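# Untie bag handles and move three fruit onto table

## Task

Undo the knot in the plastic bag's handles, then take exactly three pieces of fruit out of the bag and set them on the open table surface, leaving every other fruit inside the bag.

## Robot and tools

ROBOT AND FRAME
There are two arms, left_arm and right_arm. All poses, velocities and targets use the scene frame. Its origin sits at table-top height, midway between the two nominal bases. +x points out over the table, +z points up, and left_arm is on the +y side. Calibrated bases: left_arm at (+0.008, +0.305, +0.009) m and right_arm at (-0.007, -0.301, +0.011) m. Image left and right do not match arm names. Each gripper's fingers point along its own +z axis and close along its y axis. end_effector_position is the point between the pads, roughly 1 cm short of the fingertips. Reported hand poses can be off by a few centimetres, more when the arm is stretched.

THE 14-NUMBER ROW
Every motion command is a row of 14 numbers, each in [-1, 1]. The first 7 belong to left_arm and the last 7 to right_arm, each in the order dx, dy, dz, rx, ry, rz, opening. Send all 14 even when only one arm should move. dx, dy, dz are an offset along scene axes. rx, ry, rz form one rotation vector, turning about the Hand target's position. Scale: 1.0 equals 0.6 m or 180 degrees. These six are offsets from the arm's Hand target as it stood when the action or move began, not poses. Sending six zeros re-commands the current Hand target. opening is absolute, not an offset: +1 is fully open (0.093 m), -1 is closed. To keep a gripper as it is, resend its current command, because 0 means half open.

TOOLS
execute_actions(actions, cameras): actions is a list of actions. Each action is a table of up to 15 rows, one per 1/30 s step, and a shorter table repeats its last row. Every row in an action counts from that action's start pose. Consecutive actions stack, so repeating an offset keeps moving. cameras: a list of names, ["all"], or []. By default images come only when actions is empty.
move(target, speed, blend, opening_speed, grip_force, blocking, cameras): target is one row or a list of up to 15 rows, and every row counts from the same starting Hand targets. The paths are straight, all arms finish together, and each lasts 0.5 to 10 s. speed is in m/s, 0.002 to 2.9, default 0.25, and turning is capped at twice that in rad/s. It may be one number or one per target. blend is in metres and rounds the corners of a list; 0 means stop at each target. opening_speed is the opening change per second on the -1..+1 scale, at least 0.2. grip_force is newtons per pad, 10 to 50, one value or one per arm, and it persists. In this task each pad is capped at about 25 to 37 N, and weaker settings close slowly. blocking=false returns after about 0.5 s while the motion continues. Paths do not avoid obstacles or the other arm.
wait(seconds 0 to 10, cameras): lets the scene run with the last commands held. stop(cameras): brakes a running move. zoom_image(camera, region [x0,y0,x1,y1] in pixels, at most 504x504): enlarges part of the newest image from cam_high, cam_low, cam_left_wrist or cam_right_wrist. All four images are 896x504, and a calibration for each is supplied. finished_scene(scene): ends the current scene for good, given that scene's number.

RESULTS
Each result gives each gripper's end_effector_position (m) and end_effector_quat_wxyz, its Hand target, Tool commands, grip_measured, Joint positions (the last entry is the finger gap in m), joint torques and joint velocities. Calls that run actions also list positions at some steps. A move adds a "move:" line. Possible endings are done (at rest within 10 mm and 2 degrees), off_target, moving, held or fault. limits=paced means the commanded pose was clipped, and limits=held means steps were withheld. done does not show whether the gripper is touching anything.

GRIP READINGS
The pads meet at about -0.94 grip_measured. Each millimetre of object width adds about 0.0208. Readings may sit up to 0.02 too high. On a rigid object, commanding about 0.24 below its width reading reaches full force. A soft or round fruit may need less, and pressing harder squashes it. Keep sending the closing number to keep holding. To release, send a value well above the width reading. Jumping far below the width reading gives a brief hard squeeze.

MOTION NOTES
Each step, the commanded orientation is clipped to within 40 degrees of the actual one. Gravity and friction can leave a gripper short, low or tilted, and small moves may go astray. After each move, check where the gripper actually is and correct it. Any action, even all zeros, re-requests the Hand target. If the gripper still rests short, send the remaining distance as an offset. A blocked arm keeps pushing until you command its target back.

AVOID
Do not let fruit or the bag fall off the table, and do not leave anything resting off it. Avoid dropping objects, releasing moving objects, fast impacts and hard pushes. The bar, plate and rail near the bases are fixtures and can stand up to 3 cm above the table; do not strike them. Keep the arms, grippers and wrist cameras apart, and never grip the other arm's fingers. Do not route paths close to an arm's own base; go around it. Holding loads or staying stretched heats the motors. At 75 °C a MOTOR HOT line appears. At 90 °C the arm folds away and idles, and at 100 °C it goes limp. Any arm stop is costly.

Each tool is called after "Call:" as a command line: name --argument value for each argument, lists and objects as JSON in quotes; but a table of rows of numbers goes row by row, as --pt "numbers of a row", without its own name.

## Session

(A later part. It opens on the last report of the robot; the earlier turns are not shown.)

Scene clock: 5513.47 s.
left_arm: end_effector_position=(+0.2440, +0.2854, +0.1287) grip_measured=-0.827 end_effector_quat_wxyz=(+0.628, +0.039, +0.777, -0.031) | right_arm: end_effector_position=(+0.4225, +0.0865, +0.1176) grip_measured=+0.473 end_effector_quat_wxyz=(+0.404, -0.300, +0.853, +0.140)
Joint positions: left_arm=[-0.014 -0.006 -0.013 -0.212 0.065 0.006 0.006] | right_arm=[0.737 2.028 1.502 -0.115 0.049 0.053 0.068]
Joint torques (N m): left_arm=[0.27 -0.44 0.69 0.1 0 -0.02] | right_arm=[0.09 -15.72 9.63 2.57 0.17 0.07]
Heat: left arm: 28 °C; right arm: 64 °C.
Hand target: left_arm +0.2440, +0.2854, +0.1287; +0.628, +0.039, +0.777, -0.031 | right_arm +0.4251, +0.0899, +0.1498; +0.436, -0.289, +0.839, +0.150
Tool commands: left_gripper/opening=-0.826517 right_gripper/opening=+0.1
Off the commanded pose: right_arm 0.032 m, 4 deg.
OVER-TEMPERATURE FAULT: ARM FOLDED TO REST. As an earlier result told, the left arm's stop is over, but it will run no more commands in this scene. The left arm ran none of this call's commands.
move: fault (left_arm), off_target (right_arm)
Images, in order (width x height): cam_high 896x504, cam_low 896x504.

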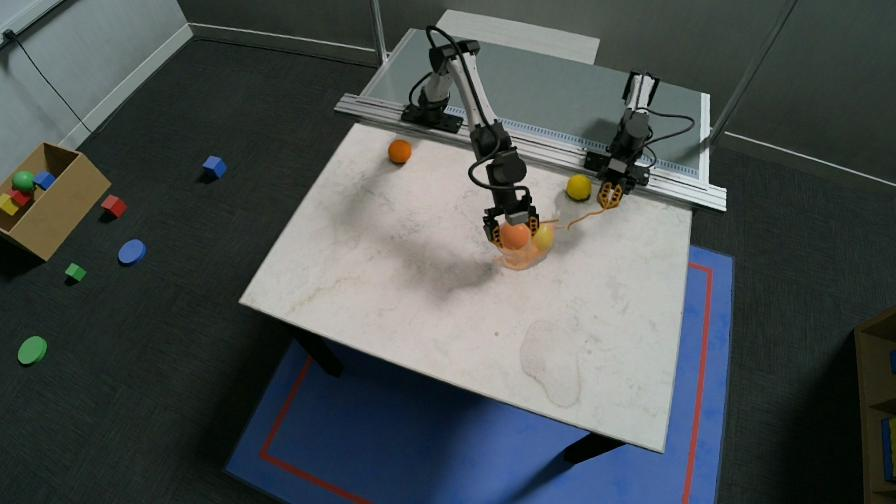

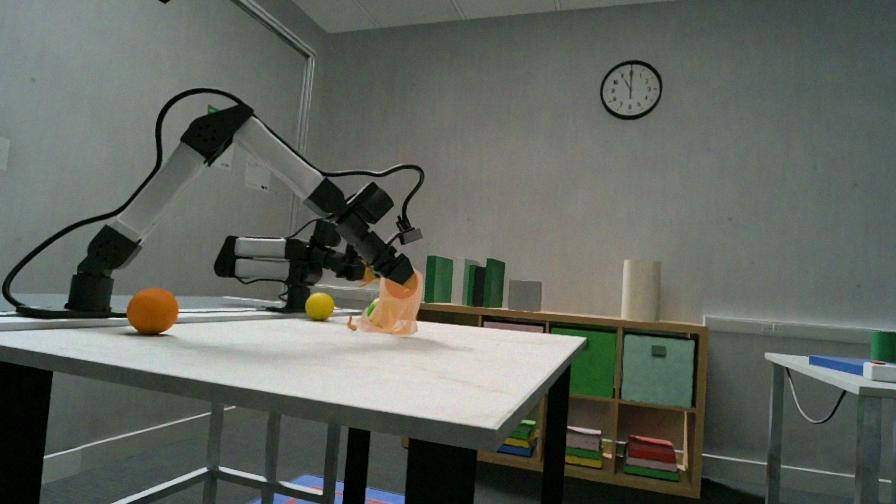

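Call:
move --target '[0,0,0,0,0,0,-0.83,0.01,0.075,0.045,0.034,-0.0437,0.03,0.1]' --speed 0.05 --cameras '["cam_high","cam_low"]'

Call:
zoom_image --camera "cam_low" --region '[290, 210, 460, 350]'

Call:
zoom_image --camera "cam_high" --region '[430, 160, 630, 290]'

Scene clock: 5522.07 s.
left_arm: end_effector_position=(+0.2440, +0.2854, +0.1287) grip_measured=-0.827 end_effector_quat_wxyz=(+0.628, +0.039, +0.777, -0.031) | right_arm: end_effector_position=(+0.4248, +0.1206, +0.1538) grip_measured=+0.473 end_effector_quat_wxyz=(+0.475, -0.313, +0.803, +0.179)
Joint positions: left_arm=[-0.014 -0.006 -0.013 -0.212 0.065 0.006 0.006] | right_arm=[0.773 2.028 1.502 0.067 0.036 0.023 0.068]
Joint torques (N m): left_arm=[0.28 -0.51 0.64 0.11 0.01 -0.02] | right_arm=[0.32 -10.69 14.39 2.78 -0.07 -0.11]
Heat: left arm: 28 °C; right arm: 63 °C.
Hand target: left_arm +0.2440, +0.2854, +0.1287; +0.628, +0.039, +0.777, -0.031 | right_arm +0.4312, +0.1348, +0.1767; +0.500, -0.314, +0.783, +0.195
Tool commands: left_gripper/opening=-0.826517 right_gripper/opening=+0.1
Off the commanded pose: right_arm 0.028 m, 4 deg.
OVER-TEMPERATURE FAULT: ARM FOLDED TO REST. As an earlier result told, the left arm's stop is over, but it will run no more commands in this scene. The left arm ran none of this call's commands.
move: fault (left_arm), off_target (right_arm)
Images, in order (width x height): cam_high 896x504, cam_low 896x504.

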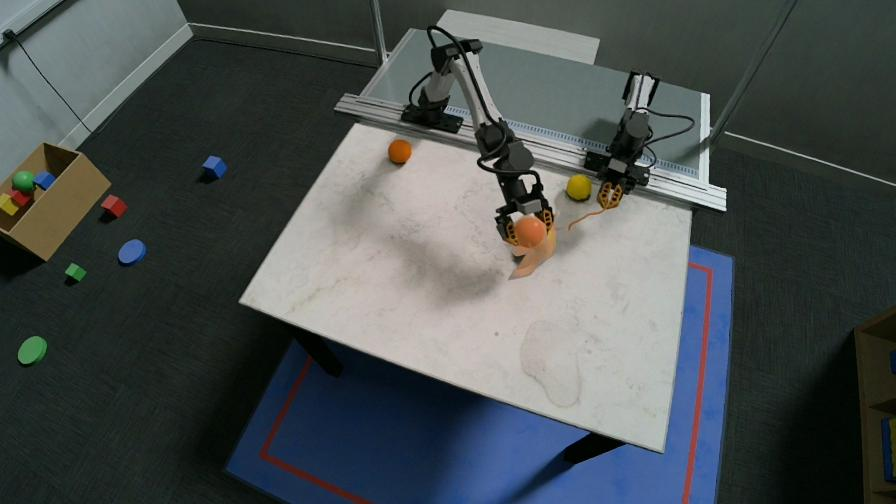

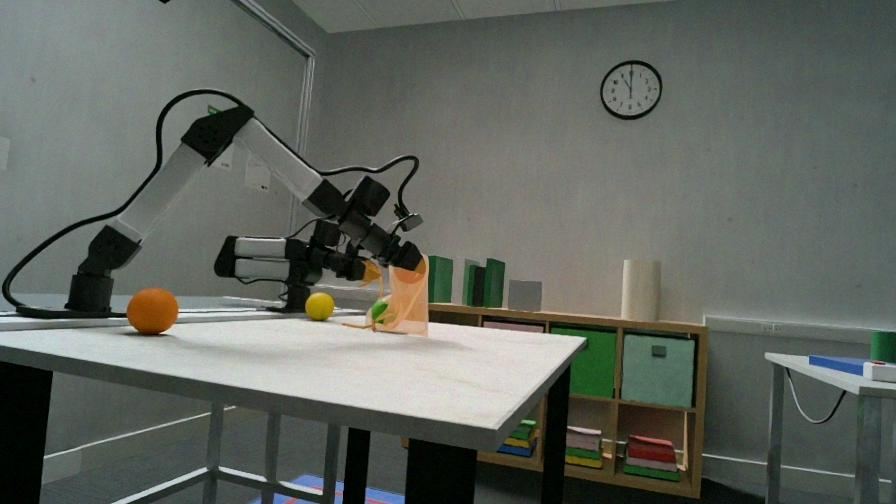

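Scaled by 2.965 from the camera's 896x504 image, which has a finer 1280x720 frame.

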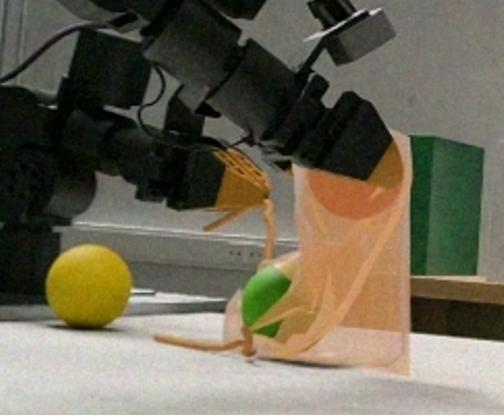

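Scaled by 2.520 from the camera's 896x504 image, which has a finer 1280x720 frame.

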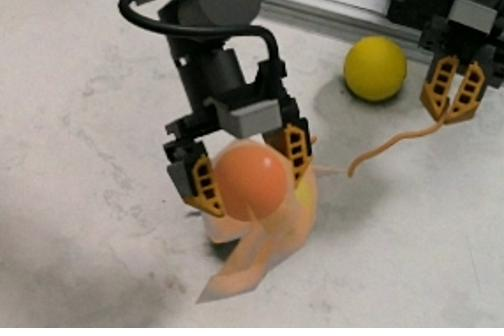

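Call:
move --target '[0,0,0,0,0,0,-0.83,0.035,0.01,0.07,0,0,0,0.1]' --speed 0.05 --cameras '["cam_high","cam_low"]'

Call:
zoom_image --camera "cam_low" --region '[290, 210, 460, 350]'

Call:
zoom_image --camera "cam_high" --region '[430, 160, 630, 290]'

Scene clock: 5531.77 s.
left_arm: end_effector_position=(+0.2440, +0.2854, +0.1287) grip_measured=-0.827 end_effector_quat_wxyz=(+0.628, +0.039, +0.777, -0.031) | right_arm: end_effector_position=(+0.4446, +0.1391, +0.2083) grip_measured=+0.473 end_effector_quat_wxyz=(+0.491, -0.314, +0.789, +0.191)
Joint positions: left_arm=[-0.014 -0.006 -0.013 -0.212 0.065 0.006 0.006] | right_arm=[0.764 2.071 1.749 -0.09 0.014 0.014 0.068]
Joint torques (N m): left_arm=[0.32 -0.42 0.62 0.09 -0.01 -0.02] | right_arm=[-0.95 -10.77 14.13 2.39 -0.07 -0.09]
Heat: left arm: 28 °C; right arm: 65 °C.
Hand target: left_arm +0.2440, +0.2854, +0.1287; +0.628, +0.039, +0.777, -0.031 | right_arm +0.4520, +0.1410, +0.2189; +0.500, -0.314, +0.783, +0.195
Tool commands: left_gripper/opening=-0.826517 right_gripper/opening=+0.1
Off the commanded pose: right_arm 0.013 m, 1 deg.
OVER-TEMPERATURE FAULT: ARM FOLDED TO REST. As an earlier result told, the left arm's stop is over, but it will run no more commands in this scene. The left arm ran none of this call's commands.
move: fault (left_arm), off_target (right_arm)
Images, in order (width x height): cam_high 896x504, cam_low 896x504.

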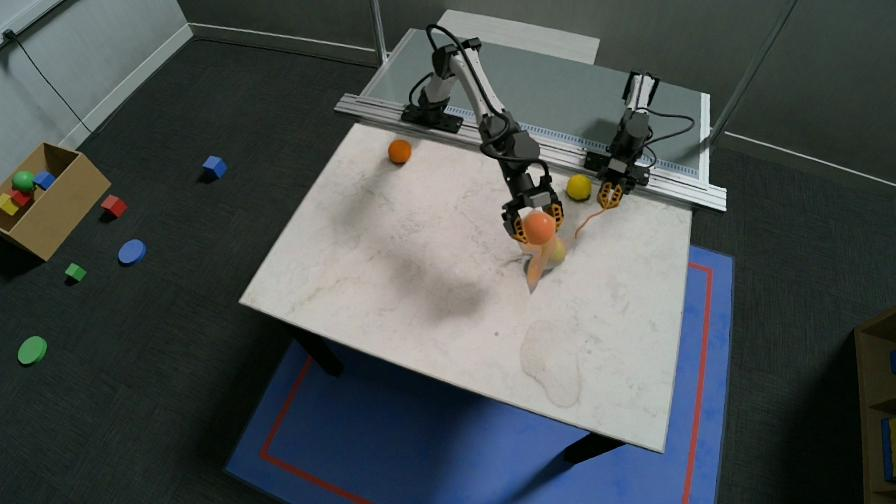

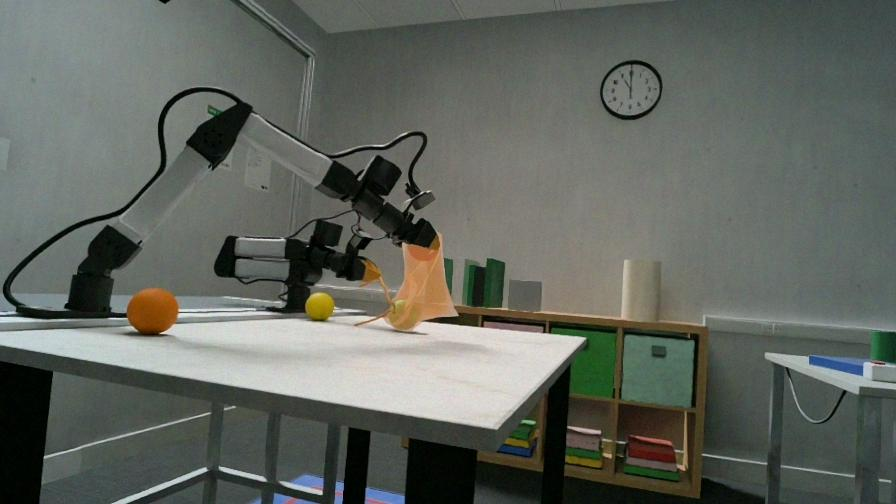

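Scaled by 2.965 from the camera's 896x504 image, which has a finer 1280x720 frame.

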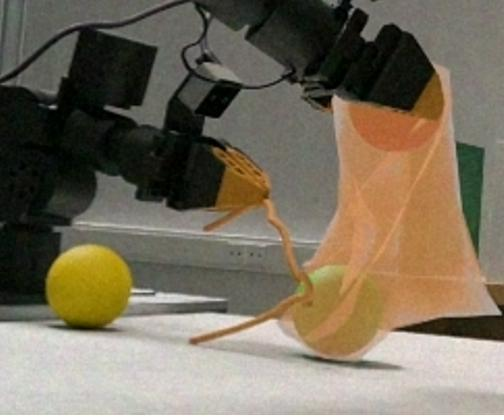

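Scaled by 2.520 from the camera's 896x504 image, which has a finer 1280x720 frame.

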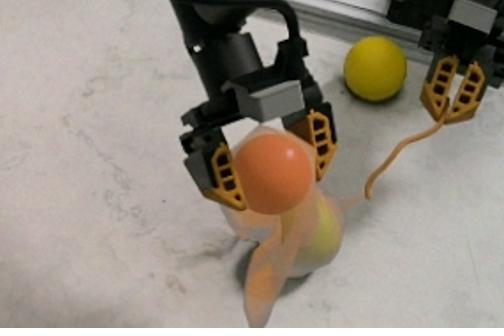

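Call:
move --target '[0,0,0,0,0,0,-0.83,-0.045,-0.035,-0.105,0,0,0,0.1]' --speed 0.06 --cameras '["cam_high","cam_low"]'

Scene clock: 5571.77 s.
left_arm: end_effector_position=(+0.2440, +0.2854, +0.1287) grip_measured=-0.827 end_effector_quat_wxyz=(+0.628, +0.039, +0.777, -0.031) | right_arm: end_effector_position=(+0.4257, +0.1192, +0.1248) grip_measured=+0.473 end_effector_quat_wxyz=(+0.473, -0.319, +0.801, +0.184)
Joint positions: left_arm=[-0.014 -0.006 -0.013 -0.212 0.065 0.006 0.006] | right_arm=[0.764 2.068 1.441 0.169 0.014 0.014 0.068]
Joint torques (N m): left_arm=[0.28 -0.43 0.68 0.09 0.01 -0.02] | right_arm=[-0.12 -16.16 8.34 2.73 0.02 -0.04]
Heat: left arm: 28 °C; right arm: 66 °C.
Hand target: left_arm +0.2440, +0.2854, +0.1287; +0.628, +0.039, +0.777, -0.031 | right_arm +0.4250, +0.1199, +0.1557; +0.500, -0.314, +0.783, +0.195
Tool commands: left_gripper/opening=-0.826517 right_gripper/opening=+0.1
Off the commanded pose: right_arm 0.031 m, 4 deg.
OVER-TEMPERATURE FAULT: ARM FOLDED TO REST. As an earlier result told, the left arm's stop is over, but it will run no more commands in this scene. The left arm ran none of this call's commands.
move: fault (left_arm), off_target (right_arm)
Images, in order (width x height): cam_high 896x504, cam_low 896x504.

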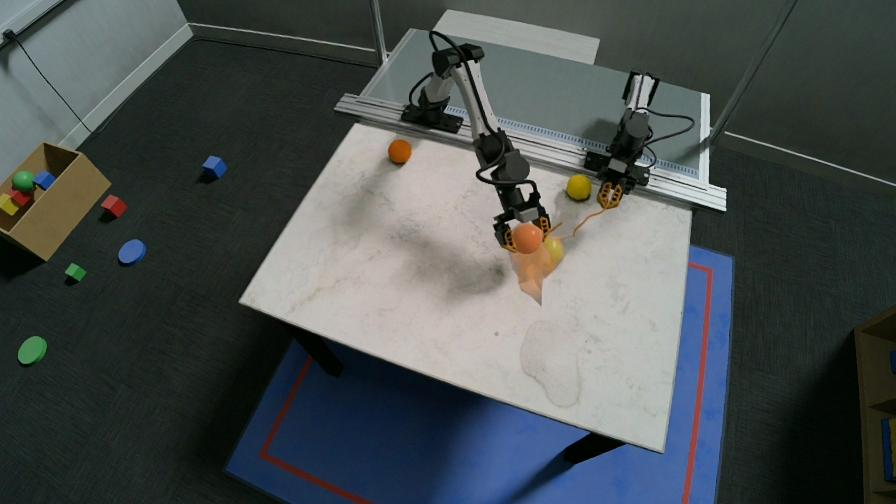

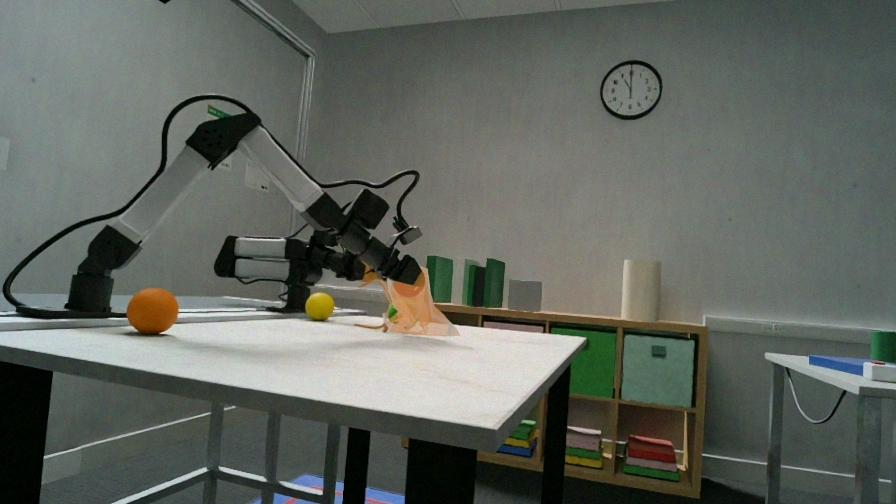

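Call:
zoom_image --camera "cam_low" --region '[340, 230, 490, 350]'

Call:
zoom_image --camera "cam_high" --region '[480, 160, 640, 310]'

Scaled by 3.360 from the camera's 896x504 image, which has a finer 1280x720 frame.

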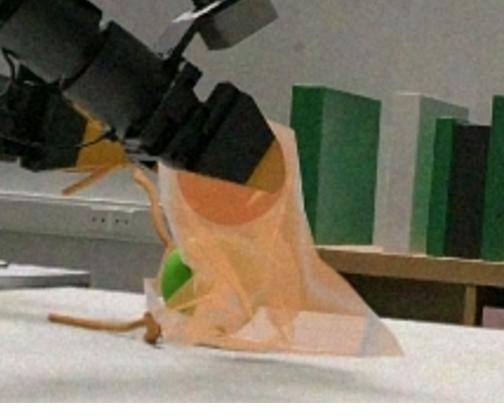

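Scaled by 3.150 from the camera's 896x504 image, which has a finer 1280x720 frame.

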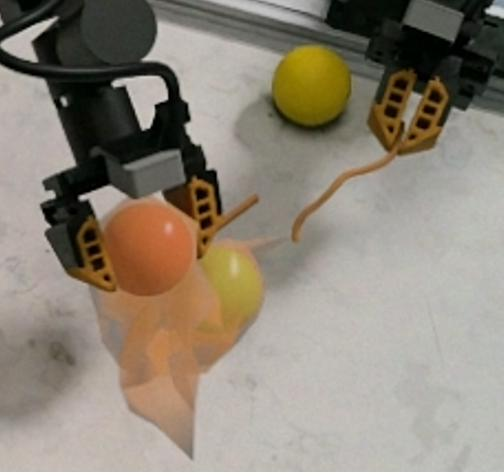

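Call:
move --target '[0,0,0,0,0,0,-0.83,0.05,-0.17,0.0,0,0,-0.083,0.1]' --speed 0.1 --cameras '["cam_high","cam_low"]'

Call:
zoom_image --camera "cam_low" --region '[340, 230, 490, 350]'

Call:
zoom_image --camera "cam_high" --region '[480, 160, 640, 310]'

Scene clock: 5607.13 s.
left_arm: end_effector_position=(+0.2440, +0.2854, +0.1287) grip_measured=-0.827 end_effector_quat_wxyz=(+0.628, +0.039, +0.777, -0.031) | right_arm: end_effector_position=(+0.4523, +0.0237, +0.1294) grip_measured=+0.473 end_effector_quat_wxyz=(+0.494, -0.226, +0.830, +0.124)
Joint positions: left_arm=[-0.014 -0.006 -0.013 -0.212 0.065 0.006 0.006] | right_arm=[0.635 1.928 1.241 0.226 0.106 0.06 0.068]
Joint torques (N m): left_arm=[0.38 -0.42 0.64 0.11 0 -0.02] | right_arm=[-0.73 -14.69 7.88 2.75 0.19 0.09]
Heat: left arm: 28 °C; right arm: 63 °C.
Hand target: left_arm +0.2440, +0.2854, +0.1287; +0.628, +0.039, +0.777, -0.031 | right_arm +0.4550, +0.0179, +0.1556; +0.521, -0.210, +0.817, +0.128
Tool commands: left_gripper/opening=-0.826517 right_gripper/opening=+0.1
Off the commanded pose: right_arm 0.027 m, 4 deg.
OVER-TEMPERATURE FAULT: ARM FOLDED TO REST. As an earlier result told, the left arm's stop is over, but it will run no more commands in this scene. The left arm ran none of this call's commands.
move: fault (left_arm), off_target (right_arm)
Images, in order (width x height): cam_high 896x504, cam_low 896x504.

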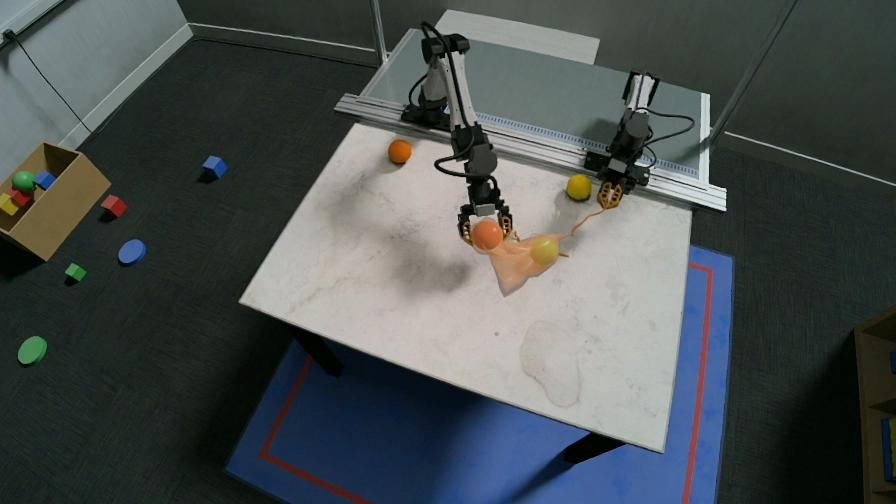

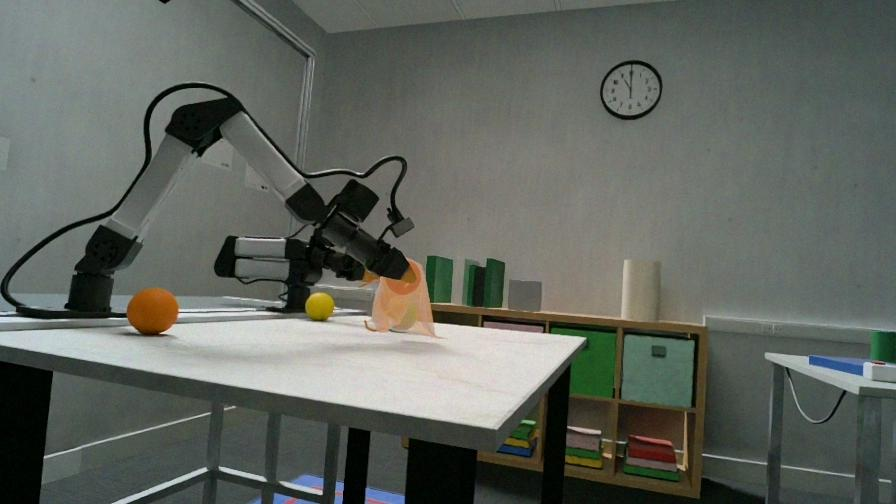

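Scaled by 3.360 from the camera's 896x504 image, which has a finer 1280x720 frame.

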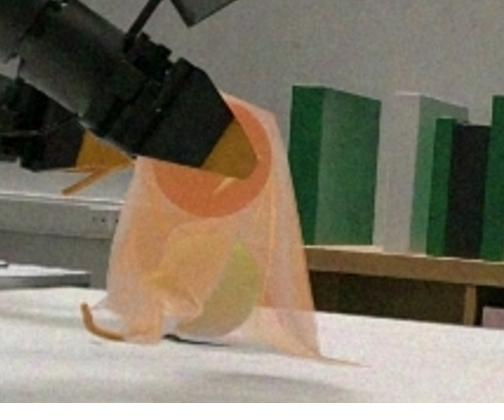

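Scaled by 3.150 from the camera's 896x504 image, which has a finer 1280x720 frame.

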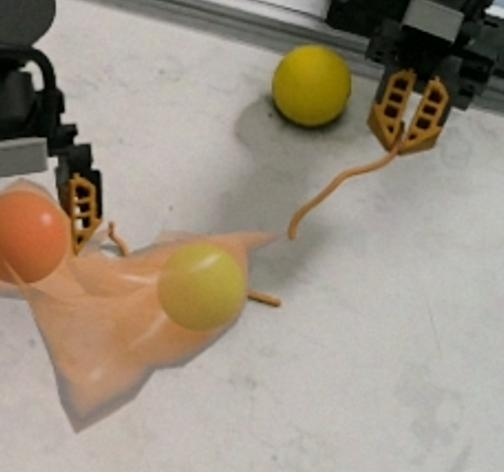

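Call:
wait --seconds 0.1 --cameras '["cam_right_wrist","cam_high","cam_left_wrist"]'

Scene clock: 5618.47 s.
left_arm: end_effector_position=(+0.2440, +0.2854, +0.1287) grip_measured=-0.827 end_effector_quat_wxyz=(+0.628, +0.039, +0.777, -0.031) | right_arm: end_effector_position=(+0.4524, +0.0237, +0.1296) grip_measured=+0.473 end_effector_quat_wxyz=(+0.494, -0.226, +0.830, +0.124)
Joint positions: left_arm=[-0.014 -0.006 -0.013 -0.212 0.065 0.006 0.006] | right_arm=[0.635 1.928 1.241 0.227 0.107 0.061 0.068]
Joint torques (N m): left_arm=[0.36 -0.46 0.65 0.09 0.01 -0.03] | right_arm=[-0.65 -14.69 7.9 2.73 0.2 0.09]
Heat: left arm: 28 °C; right arm: 63 °C.
Hand target: left_arm +0.2440, +0.2854, +0.1287; +0.628, +0.039, +0.777, -0.031 | right_arm +0.4550, +0.0179, +0.1556; +0.521, -0.210, +0.817, +0.128
Tool commands: left_gripper/opening=-0.826517 right_gripper/opening=+0.1
Off the commanded pose: right_arm 0.027 m, 4 deg.
OVER-TEMPERATURE FAULT: ARM FOLDED TO REST. As an earlier result told, the left arm's stop is over, but it will run no more commands in this scene.
wait: 0.10 s; at rest from the start
camera_calibration:
cam_left_wrist: T_world_to_cam=[[-0.105404, -0.994416, -0.00515787, 0.309362], [-0.593289, 0.0670473, -0.802192, 0.268601], [0.798059, -0.0814944, -0.597044, -0.00568382], [0, 0, 0, 1]] pos_world=[0.196502, 0.289162, 0.213672]
cam_right_wrist: T_world_to_cam=[[0.501572, -0.86474, 0.0254859, -0.209883], [-0.681503, -0.413094, -0.604075, 0.436176], [0.532896, 0.285619, -0.79652, -0.0586885], [0, 0, 0, 1]] pos_world=[0.433802, 0.0154497, 0.222085]
Images, in order (width x height): cam_high 896x504, cam_left_wrist 896x504, cam_right_wrist 896x504.

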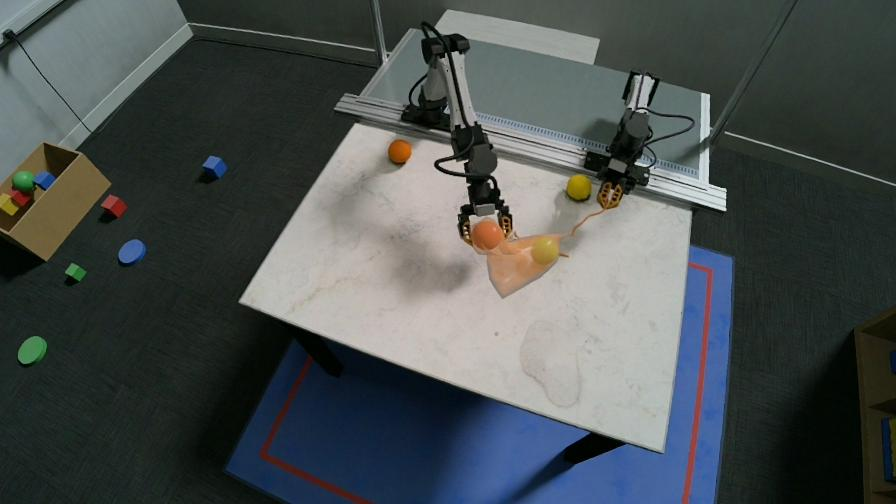

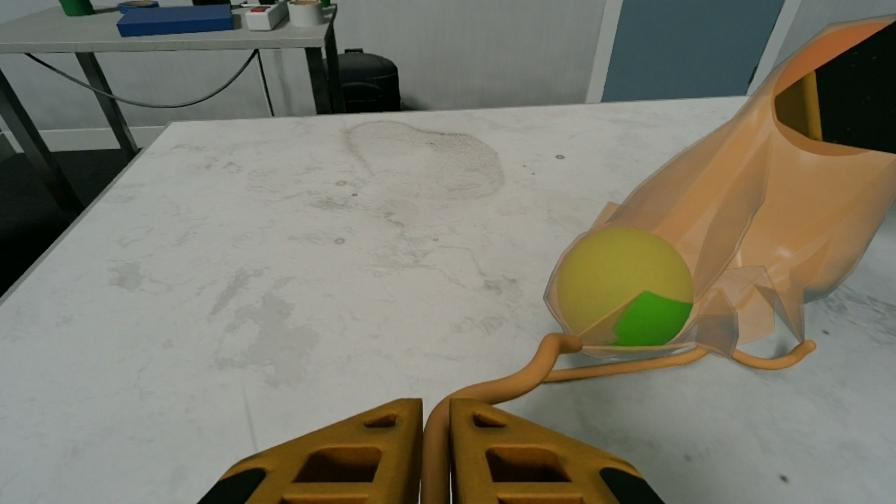

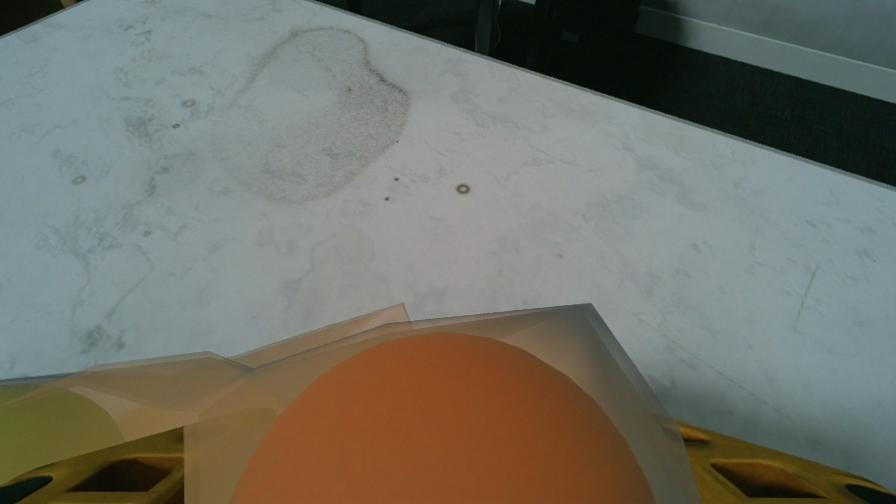

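Call:
move --target '[0,0,0,0,0,0,-0.83,0.04,0.05,-0.10,0,0,0.04,0.1]' --speed 0.06 --cameras '["cam_low","cam_left_wrist"]'

Call:
zoom_image --camera "cam_low" --region '[340, 230, 490, 350]'

Scene clock: 5668.13 s.
left_arm: end_effector_position=(+0.2440, +0.2854, +0.1287) grip_measured=-0.827 end_effector_quat_wxyz=(+0.628, +0.039, +0.777, -0.031) | right_arm: end_effector_position=(+0.4661, +0.0440, +0.0828) grip_measured=+0.473 end_effector_quat_wxyz=(+0.492, -0.263, +0.816, +0.154)
Joint positions: left_arm=[-0.014 -0.006 -0.013 -0.212 0.065 0.006 0.006] | right_arm=[0.62 2.095 1.269 0.385 0.002 0.016 0.068]
Joint torques (N m): left_arm=[0.25 -0.44 0.65 0.09 0 -0.04] | right_arm=[-0.94 -9.91 12.4 2.81 -0.1 -0.08]
Heat: left arm: 28 °C; right arm: 63 °C.
Hand target: left_arm +0.2440, +0.2854, +0.1287; +0.628, +0.039, +0.777, -0.031 | right_arm +0.4791, +0.0480, +0.0958; +0.512, -0.261, +0.802, +0.161
Tool commands: left_gripper/opening=-0.826517 right_gripper/opening=+0.1
Off the commanded pose: right_arm 0.019 m, 3 deg.
OVER-TEMPERATURE FAULT: ARM FOLDED TO REST. As an earlier result told, the left arm's stop is over, but it will run no more commands in this scene. The left arm ran none of this call's commands.
move: fault (left_arm), off_target (right_arm)
camera_calibration:
cam_left_wrist: T_world_to_cam=[[-0.105404, -0.994416, -0.00515787, 0.309362], [-0.593289, 0.0670473, -0.802192, 0.268601], [0.798059, -0.0814944, -0.597044, -0.00568382], [0, 0, 0, 1]] pos_world=[0.196502, 0.289162, 0.213672]
Images, in order (width x height): cam_low 896x504, cam_left_wrist 896x504.

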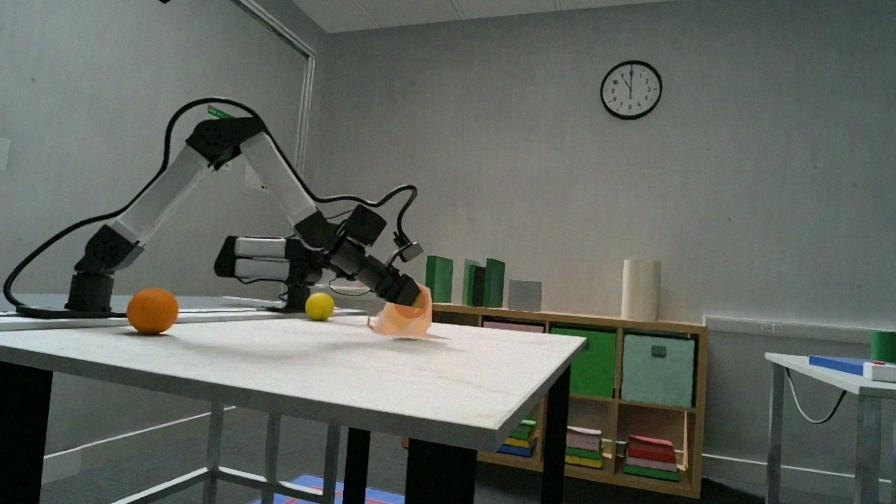

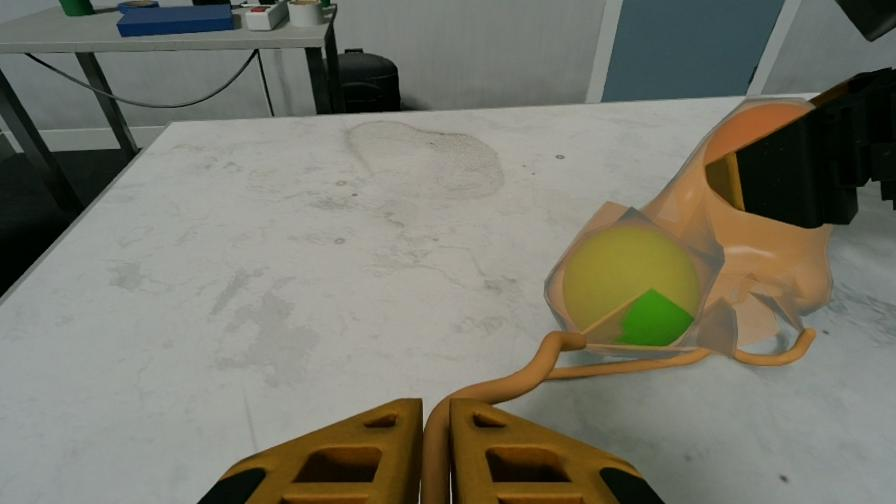

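Scaled by 3.360 from the camera's 896x504 image, which has a finer 1280x720 frame.

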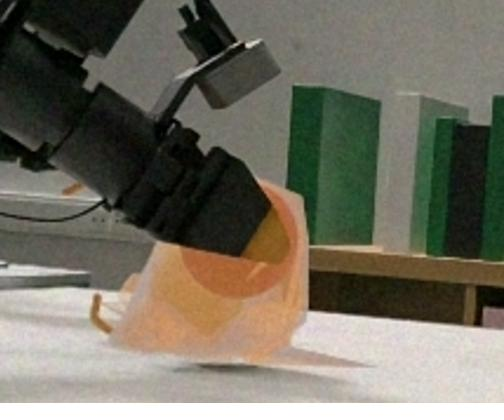

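Call:
move --target '[0,0,0,0,0,0,-0.83,0.01,0.0,-0.065,0,0,0,0.1]' --speed 0.05 --cameras '["cam_low","cam_left_wrist"]'

Call:
zoom_image --camera "cam_low" --region '[340, 230, 490, 350]'

Call:
zoom_image --camera "cam_left_wrist" --region '[500, 80, 896, 420]'

Scene clock: 5676.80 s.
left_arm: end_effector_position=(+0.2440, +0.2854, +0.1287) grip_measured=-0.827 end_effector_quat_wxyz=(+0.628, +0.039, +0.777, -0.031) | right_arm: end_effector_position=(+0.4735, +0.0453, +0.0489) grip_measured=+0.473 end_effector_quat_wxyz=(+0.496, -0.262, +0.813, +0.156)
Joint positions: left_arm=[-0.014 -0.006 -0.013 -0.212 0.065 0.006 0.006] | right_arm=[0.614 2.198 1.269 0.497 -0.004 0.013 0.068]
Joint torques (N m): left_arm=[0.31 -0.47 0.66 0.08 0.01 -0.02] | right_arm=[-0.91 -9.91 11.41 2.79 -0.11 -0.07]
Heat: left arm: 28 °C; right arm: 61 °C.
Hand target: left_arm +0.2440, +0.2854, +0.1287; +0.628, +0.039, +0.777, -0.031 | right_arm +0.4850, +0.0480, +0.0568; +0.512, -0.261, +0.802, +0.161
Tool commands: left_gripper/opening=-0.826517 right_gripper/opening=+0.1
Off the commanded pose: right_arm 0.014 m, 2 deg.
OVER-TEMPERATURE FAULT: ARM FOLDED TO REST. As an earlier result told, the left arm's stop is over, but it will run no more commands in this scene. The left arm ran none of this call's commands.
move: fault (left_arm), off_target (right_arm)
camera_calibration:
cam_left_wrist: T_world_to_cam=[[-0.105404, -0.994416, -0.00515787, 0.309362], [-0.593289, 0.0670473, -0.802192, 0.268601], [0.798059, -0.0814944, -0.597044, -0.00568382], [0, 0, 0, 1]] pos_world=[0.196502, 0.289162, 0.213672]
Images, in order (width x height): cam_low 896x504, cam_left_wrist 896x504.

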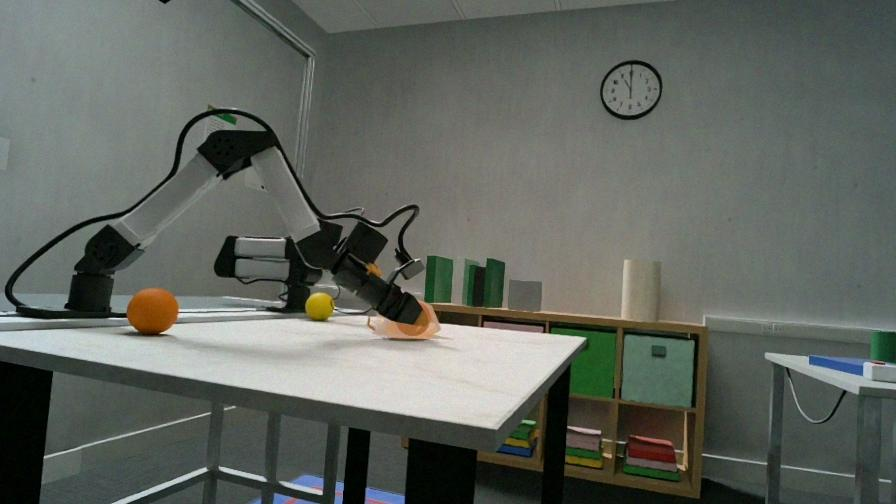

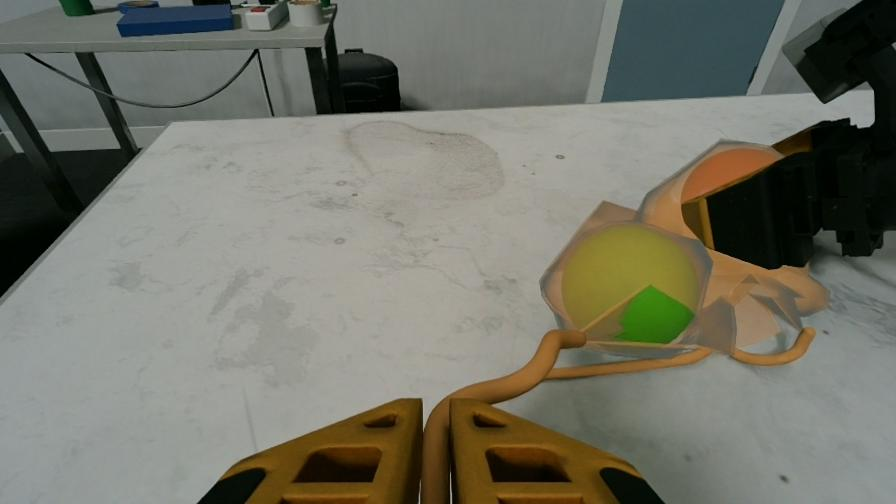

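Scaled by 3.360 from the camera's 896x504 image, which has a finer 1280x720 frame.

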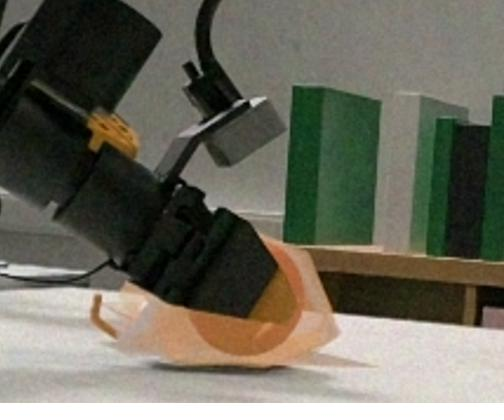

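Scaled by 1.273 from the camera's 896x504 image, which has a finer 1280x720 frame.

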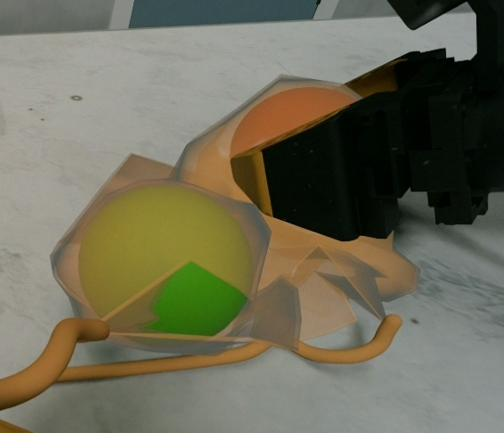

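Call:
move --pt "0 0 0 0 0 0 -0.83 -0.06 -0.06 0.17 0 0 0 0.1" --pt "0 0 0 0 0 0 -0.83 -0.1 -0.15 0.26 0 0 -0.06 0.1" --speed 0.06 --blend 0.02 --cameras '["cam_low","cam_left_wrist"]'

Call:
zoom_image --camera "cam_low" --region '[340, 230, 490, 350]'

Call:
zoom_image --camera "cam_left_wrist" --region '[500, 80, 896, 420]'

Scene clock: 5713.47 s.
left_arm: end_effector_position=(+0.2440, +0.2854, +0.1287) grip_measured=-0.827 end_effector_quat_wxyz=(+0.628, +0.039, +0.777, -0.031) | right_arm: end_effector_position=(+0.4240, -0.0291, +0.1979) grip_measured=+0.473 end_effector_quat_wxyz=(+0.509, -0.203, +0.828, +0.119)
Joint positions: left_arm=[-0.014 -0.006 -0.013 -0.212 0.065 0.006 0.006] | right_arm=[0.577 1.636 1.128 0.079 0.093 0.062 0.068]
Joint torques (N m): left_arm=[0.27 -0.44 0.65 0.1 0 -0.03] | right_arm=[-1.24 -11.78 8.53 2.47 0.31 0.11]
Heat: left arm: 28 °C; right arm: 63 °C.
Hand target: left_arm +0.2440, +0.2854, +0.1287; +0.628, +0.039, +0.777, -0.031 | right_arm +0.4250, -0.0421, +0.2127; +0.525, -0.184, +0.823, +0.112
Tool commands: left_gripper/opening=-0.826517 right_gripper/opening=+0.1
Off the commanded pose: right_arm 0.020 m, 3 deg.
OVER-TEMPERATURE FAULT: ARM FOLDED TO REST. As an earlier result told, the left arm's stop is over, but it will run no more commands in this scene. The left arm ran none of this call's commands.
move: fault (left_arm), off_target (right_arm)
camera_calibration:
cam_left_wrist: T_world_to_cam=[[-0.105404, -0.994416, -0.00515787, 0.309362], [-0.593289, 0.0670473, -0.802192, 0.268601], [0.798059, -0.0814944, -0.597044, -0.00568382], [0, 0, 0, 1]] pos_world=[0.196502, 0.289162, 0.213672]
Images, in order (width x height): cam_low 896x504, cam_left_wrist 896x504.

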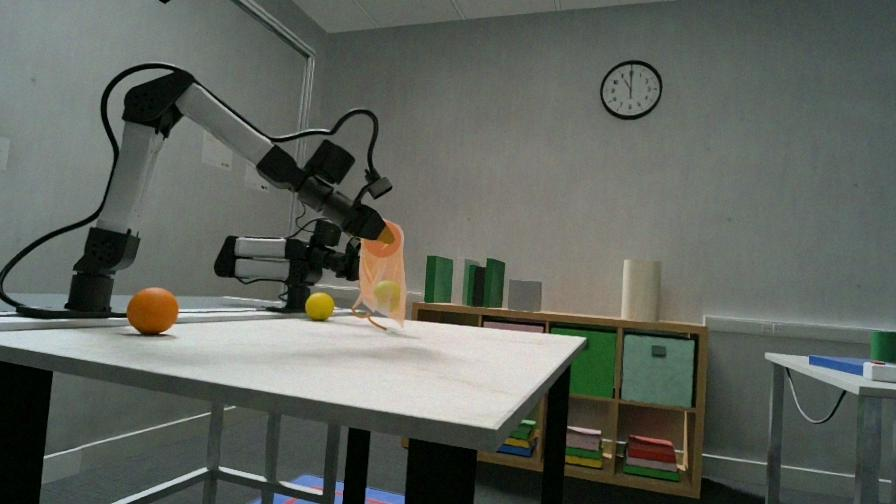

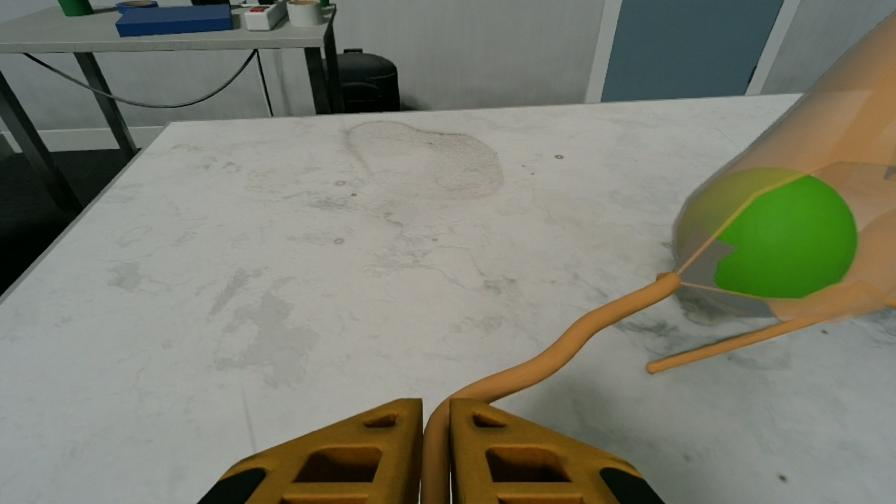

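Scaled by 3.360 from the camera's 896x504 image, which has a finer 1280x720 frame.

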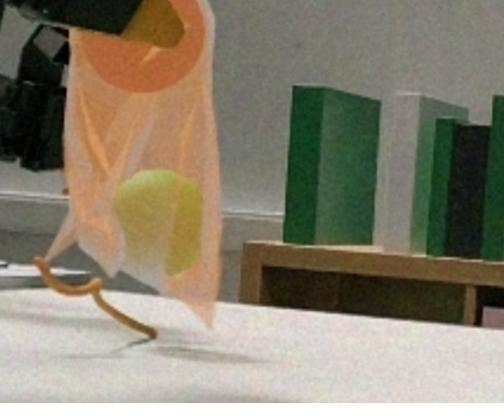

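Scaled by 1.273 from the camera's 896x504 image, which has a finer 1280x720 frame.

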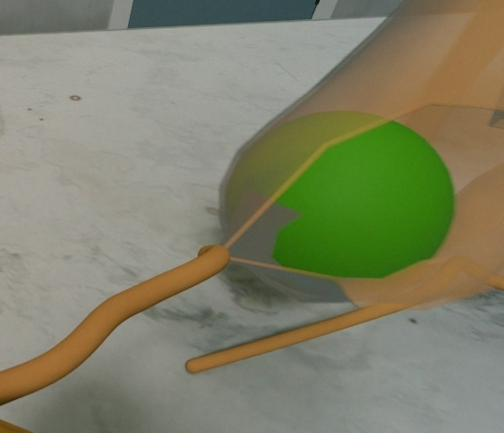

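Call:
move --target '[0,0,0,0,0,0,-0.83,-0.03,0,0.1,0,0,0,0.1]' --speed 0.06 --cameras '["cam_low","cam_left_wrist"]'

Call:
zoom_image --camera "cam_low" --region '[340, 200, 490, 350]'

Call:
zoom_image --camera "cam_left_wrist" --region '[500, 80, 896, 420]'

Scene clock: 5729.77 s.
left_arm: end_effector_position=(+0.2440, +0.2854, +0.1287) grip_measured=-0.827 end_effector_quat_wxyz=(+0.628, +0.039, +0.777, -0.031) | right_arm: end_effector_position=(+0.4033, -0.0401, +0.2335) grip_measured=+0.473 end_effector_quat_wxyz=(+0.488, -0.202, +0.842, +0.109)
Joint positions: left_arm=[-0.014 -0.006 -0.013 -0.212 0.065 0.006 0.006] | right_arm=[0.587 1.534 1.212 -0.163 0.111 0.072 0.068]
Joint torques (N m): left_arm=[0.27 -0.43 0.64 0.11 0.01 -0.04] | right_arm=[-0.09 -10.86 14.19 2.44 0.37 0.1]
Heat: left arm: 28 °C; right arm: 62 °C.
Hand target: left_arm +0.2440, +0.2854, +0.1287; +0.628, +0.039, +0.777, -0.031 | right_arm +0.4070, -0.0422, +0.2729; +0.525, -0.184, +0.823, +0.112
Tool commands: left_gripper/opening=-0.826517 right_gripper/opening=+0.1
Off the commanded pose: right_arm 0.039 m, 5 deg.
OVER-TEMPERATURE FAULT: ARM FOLDED TO REST. As an earlier result told, the left arm's stop is over, but it will run no more commands in this scene. The left arm ran none of this call's commands.
move: fault (left_arm), off_target (right_arm)
camera_calibration:
cam_left_wrist: T_world_to_cam=[[-0.105404, -0.994416, -0.00515787, 0.309362], [-0.593289, 0.0670473, -0.802192, 0.268601], [0.798059, -0.0814944, -0.597044, -0.00568382], [0, 0, 0, 1]] pos_world=[0.196502, 0.289162, 0.213672]
Images, in order (width x height): cam_low 896x504, cam_left_wrist 896x504.

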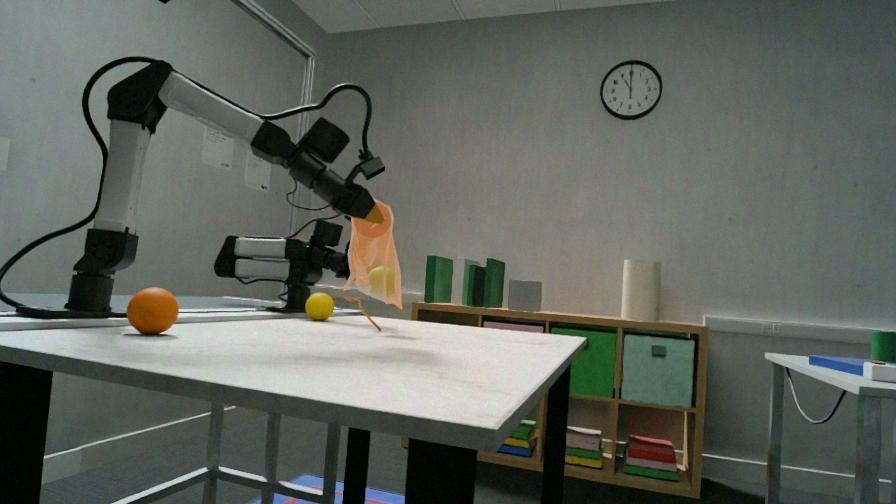

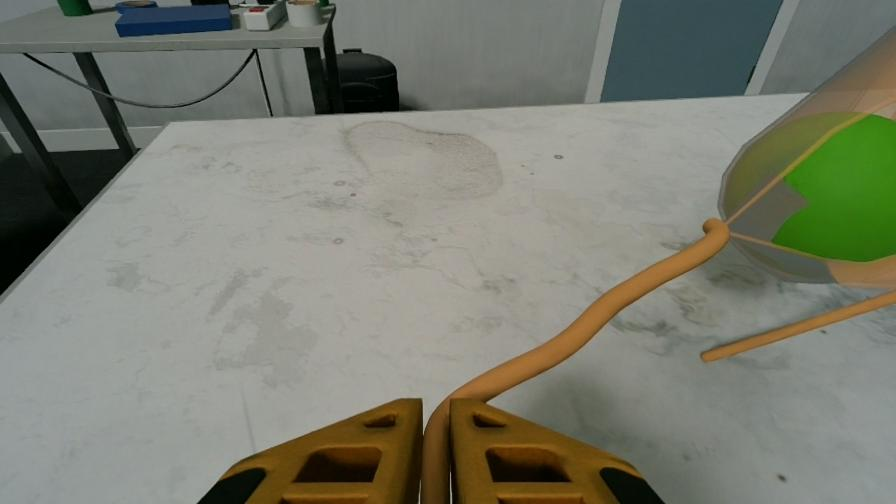

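Scaled by 3.360 from the camera's 896x504 image, which has a finer 1280x720 frame.

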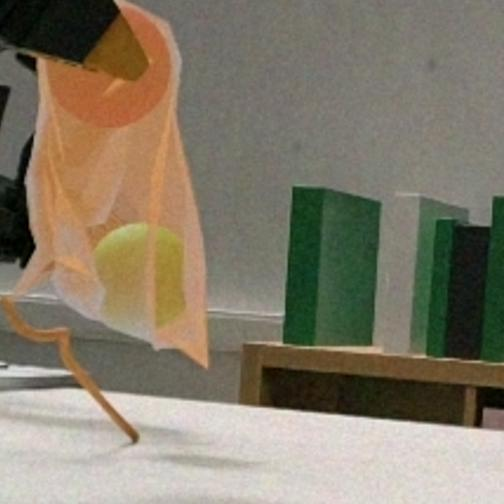

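Scaled by 1.273 from the camera's 896x504 image, which has a finer 1280x720 frame.

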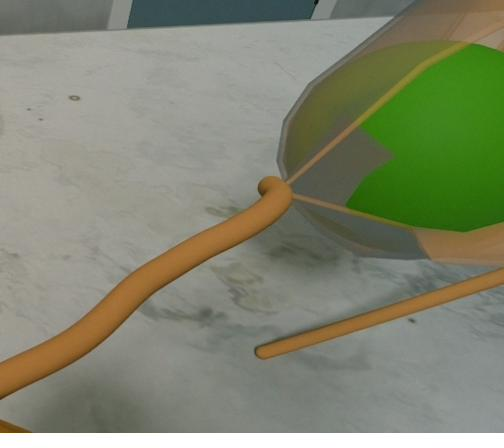

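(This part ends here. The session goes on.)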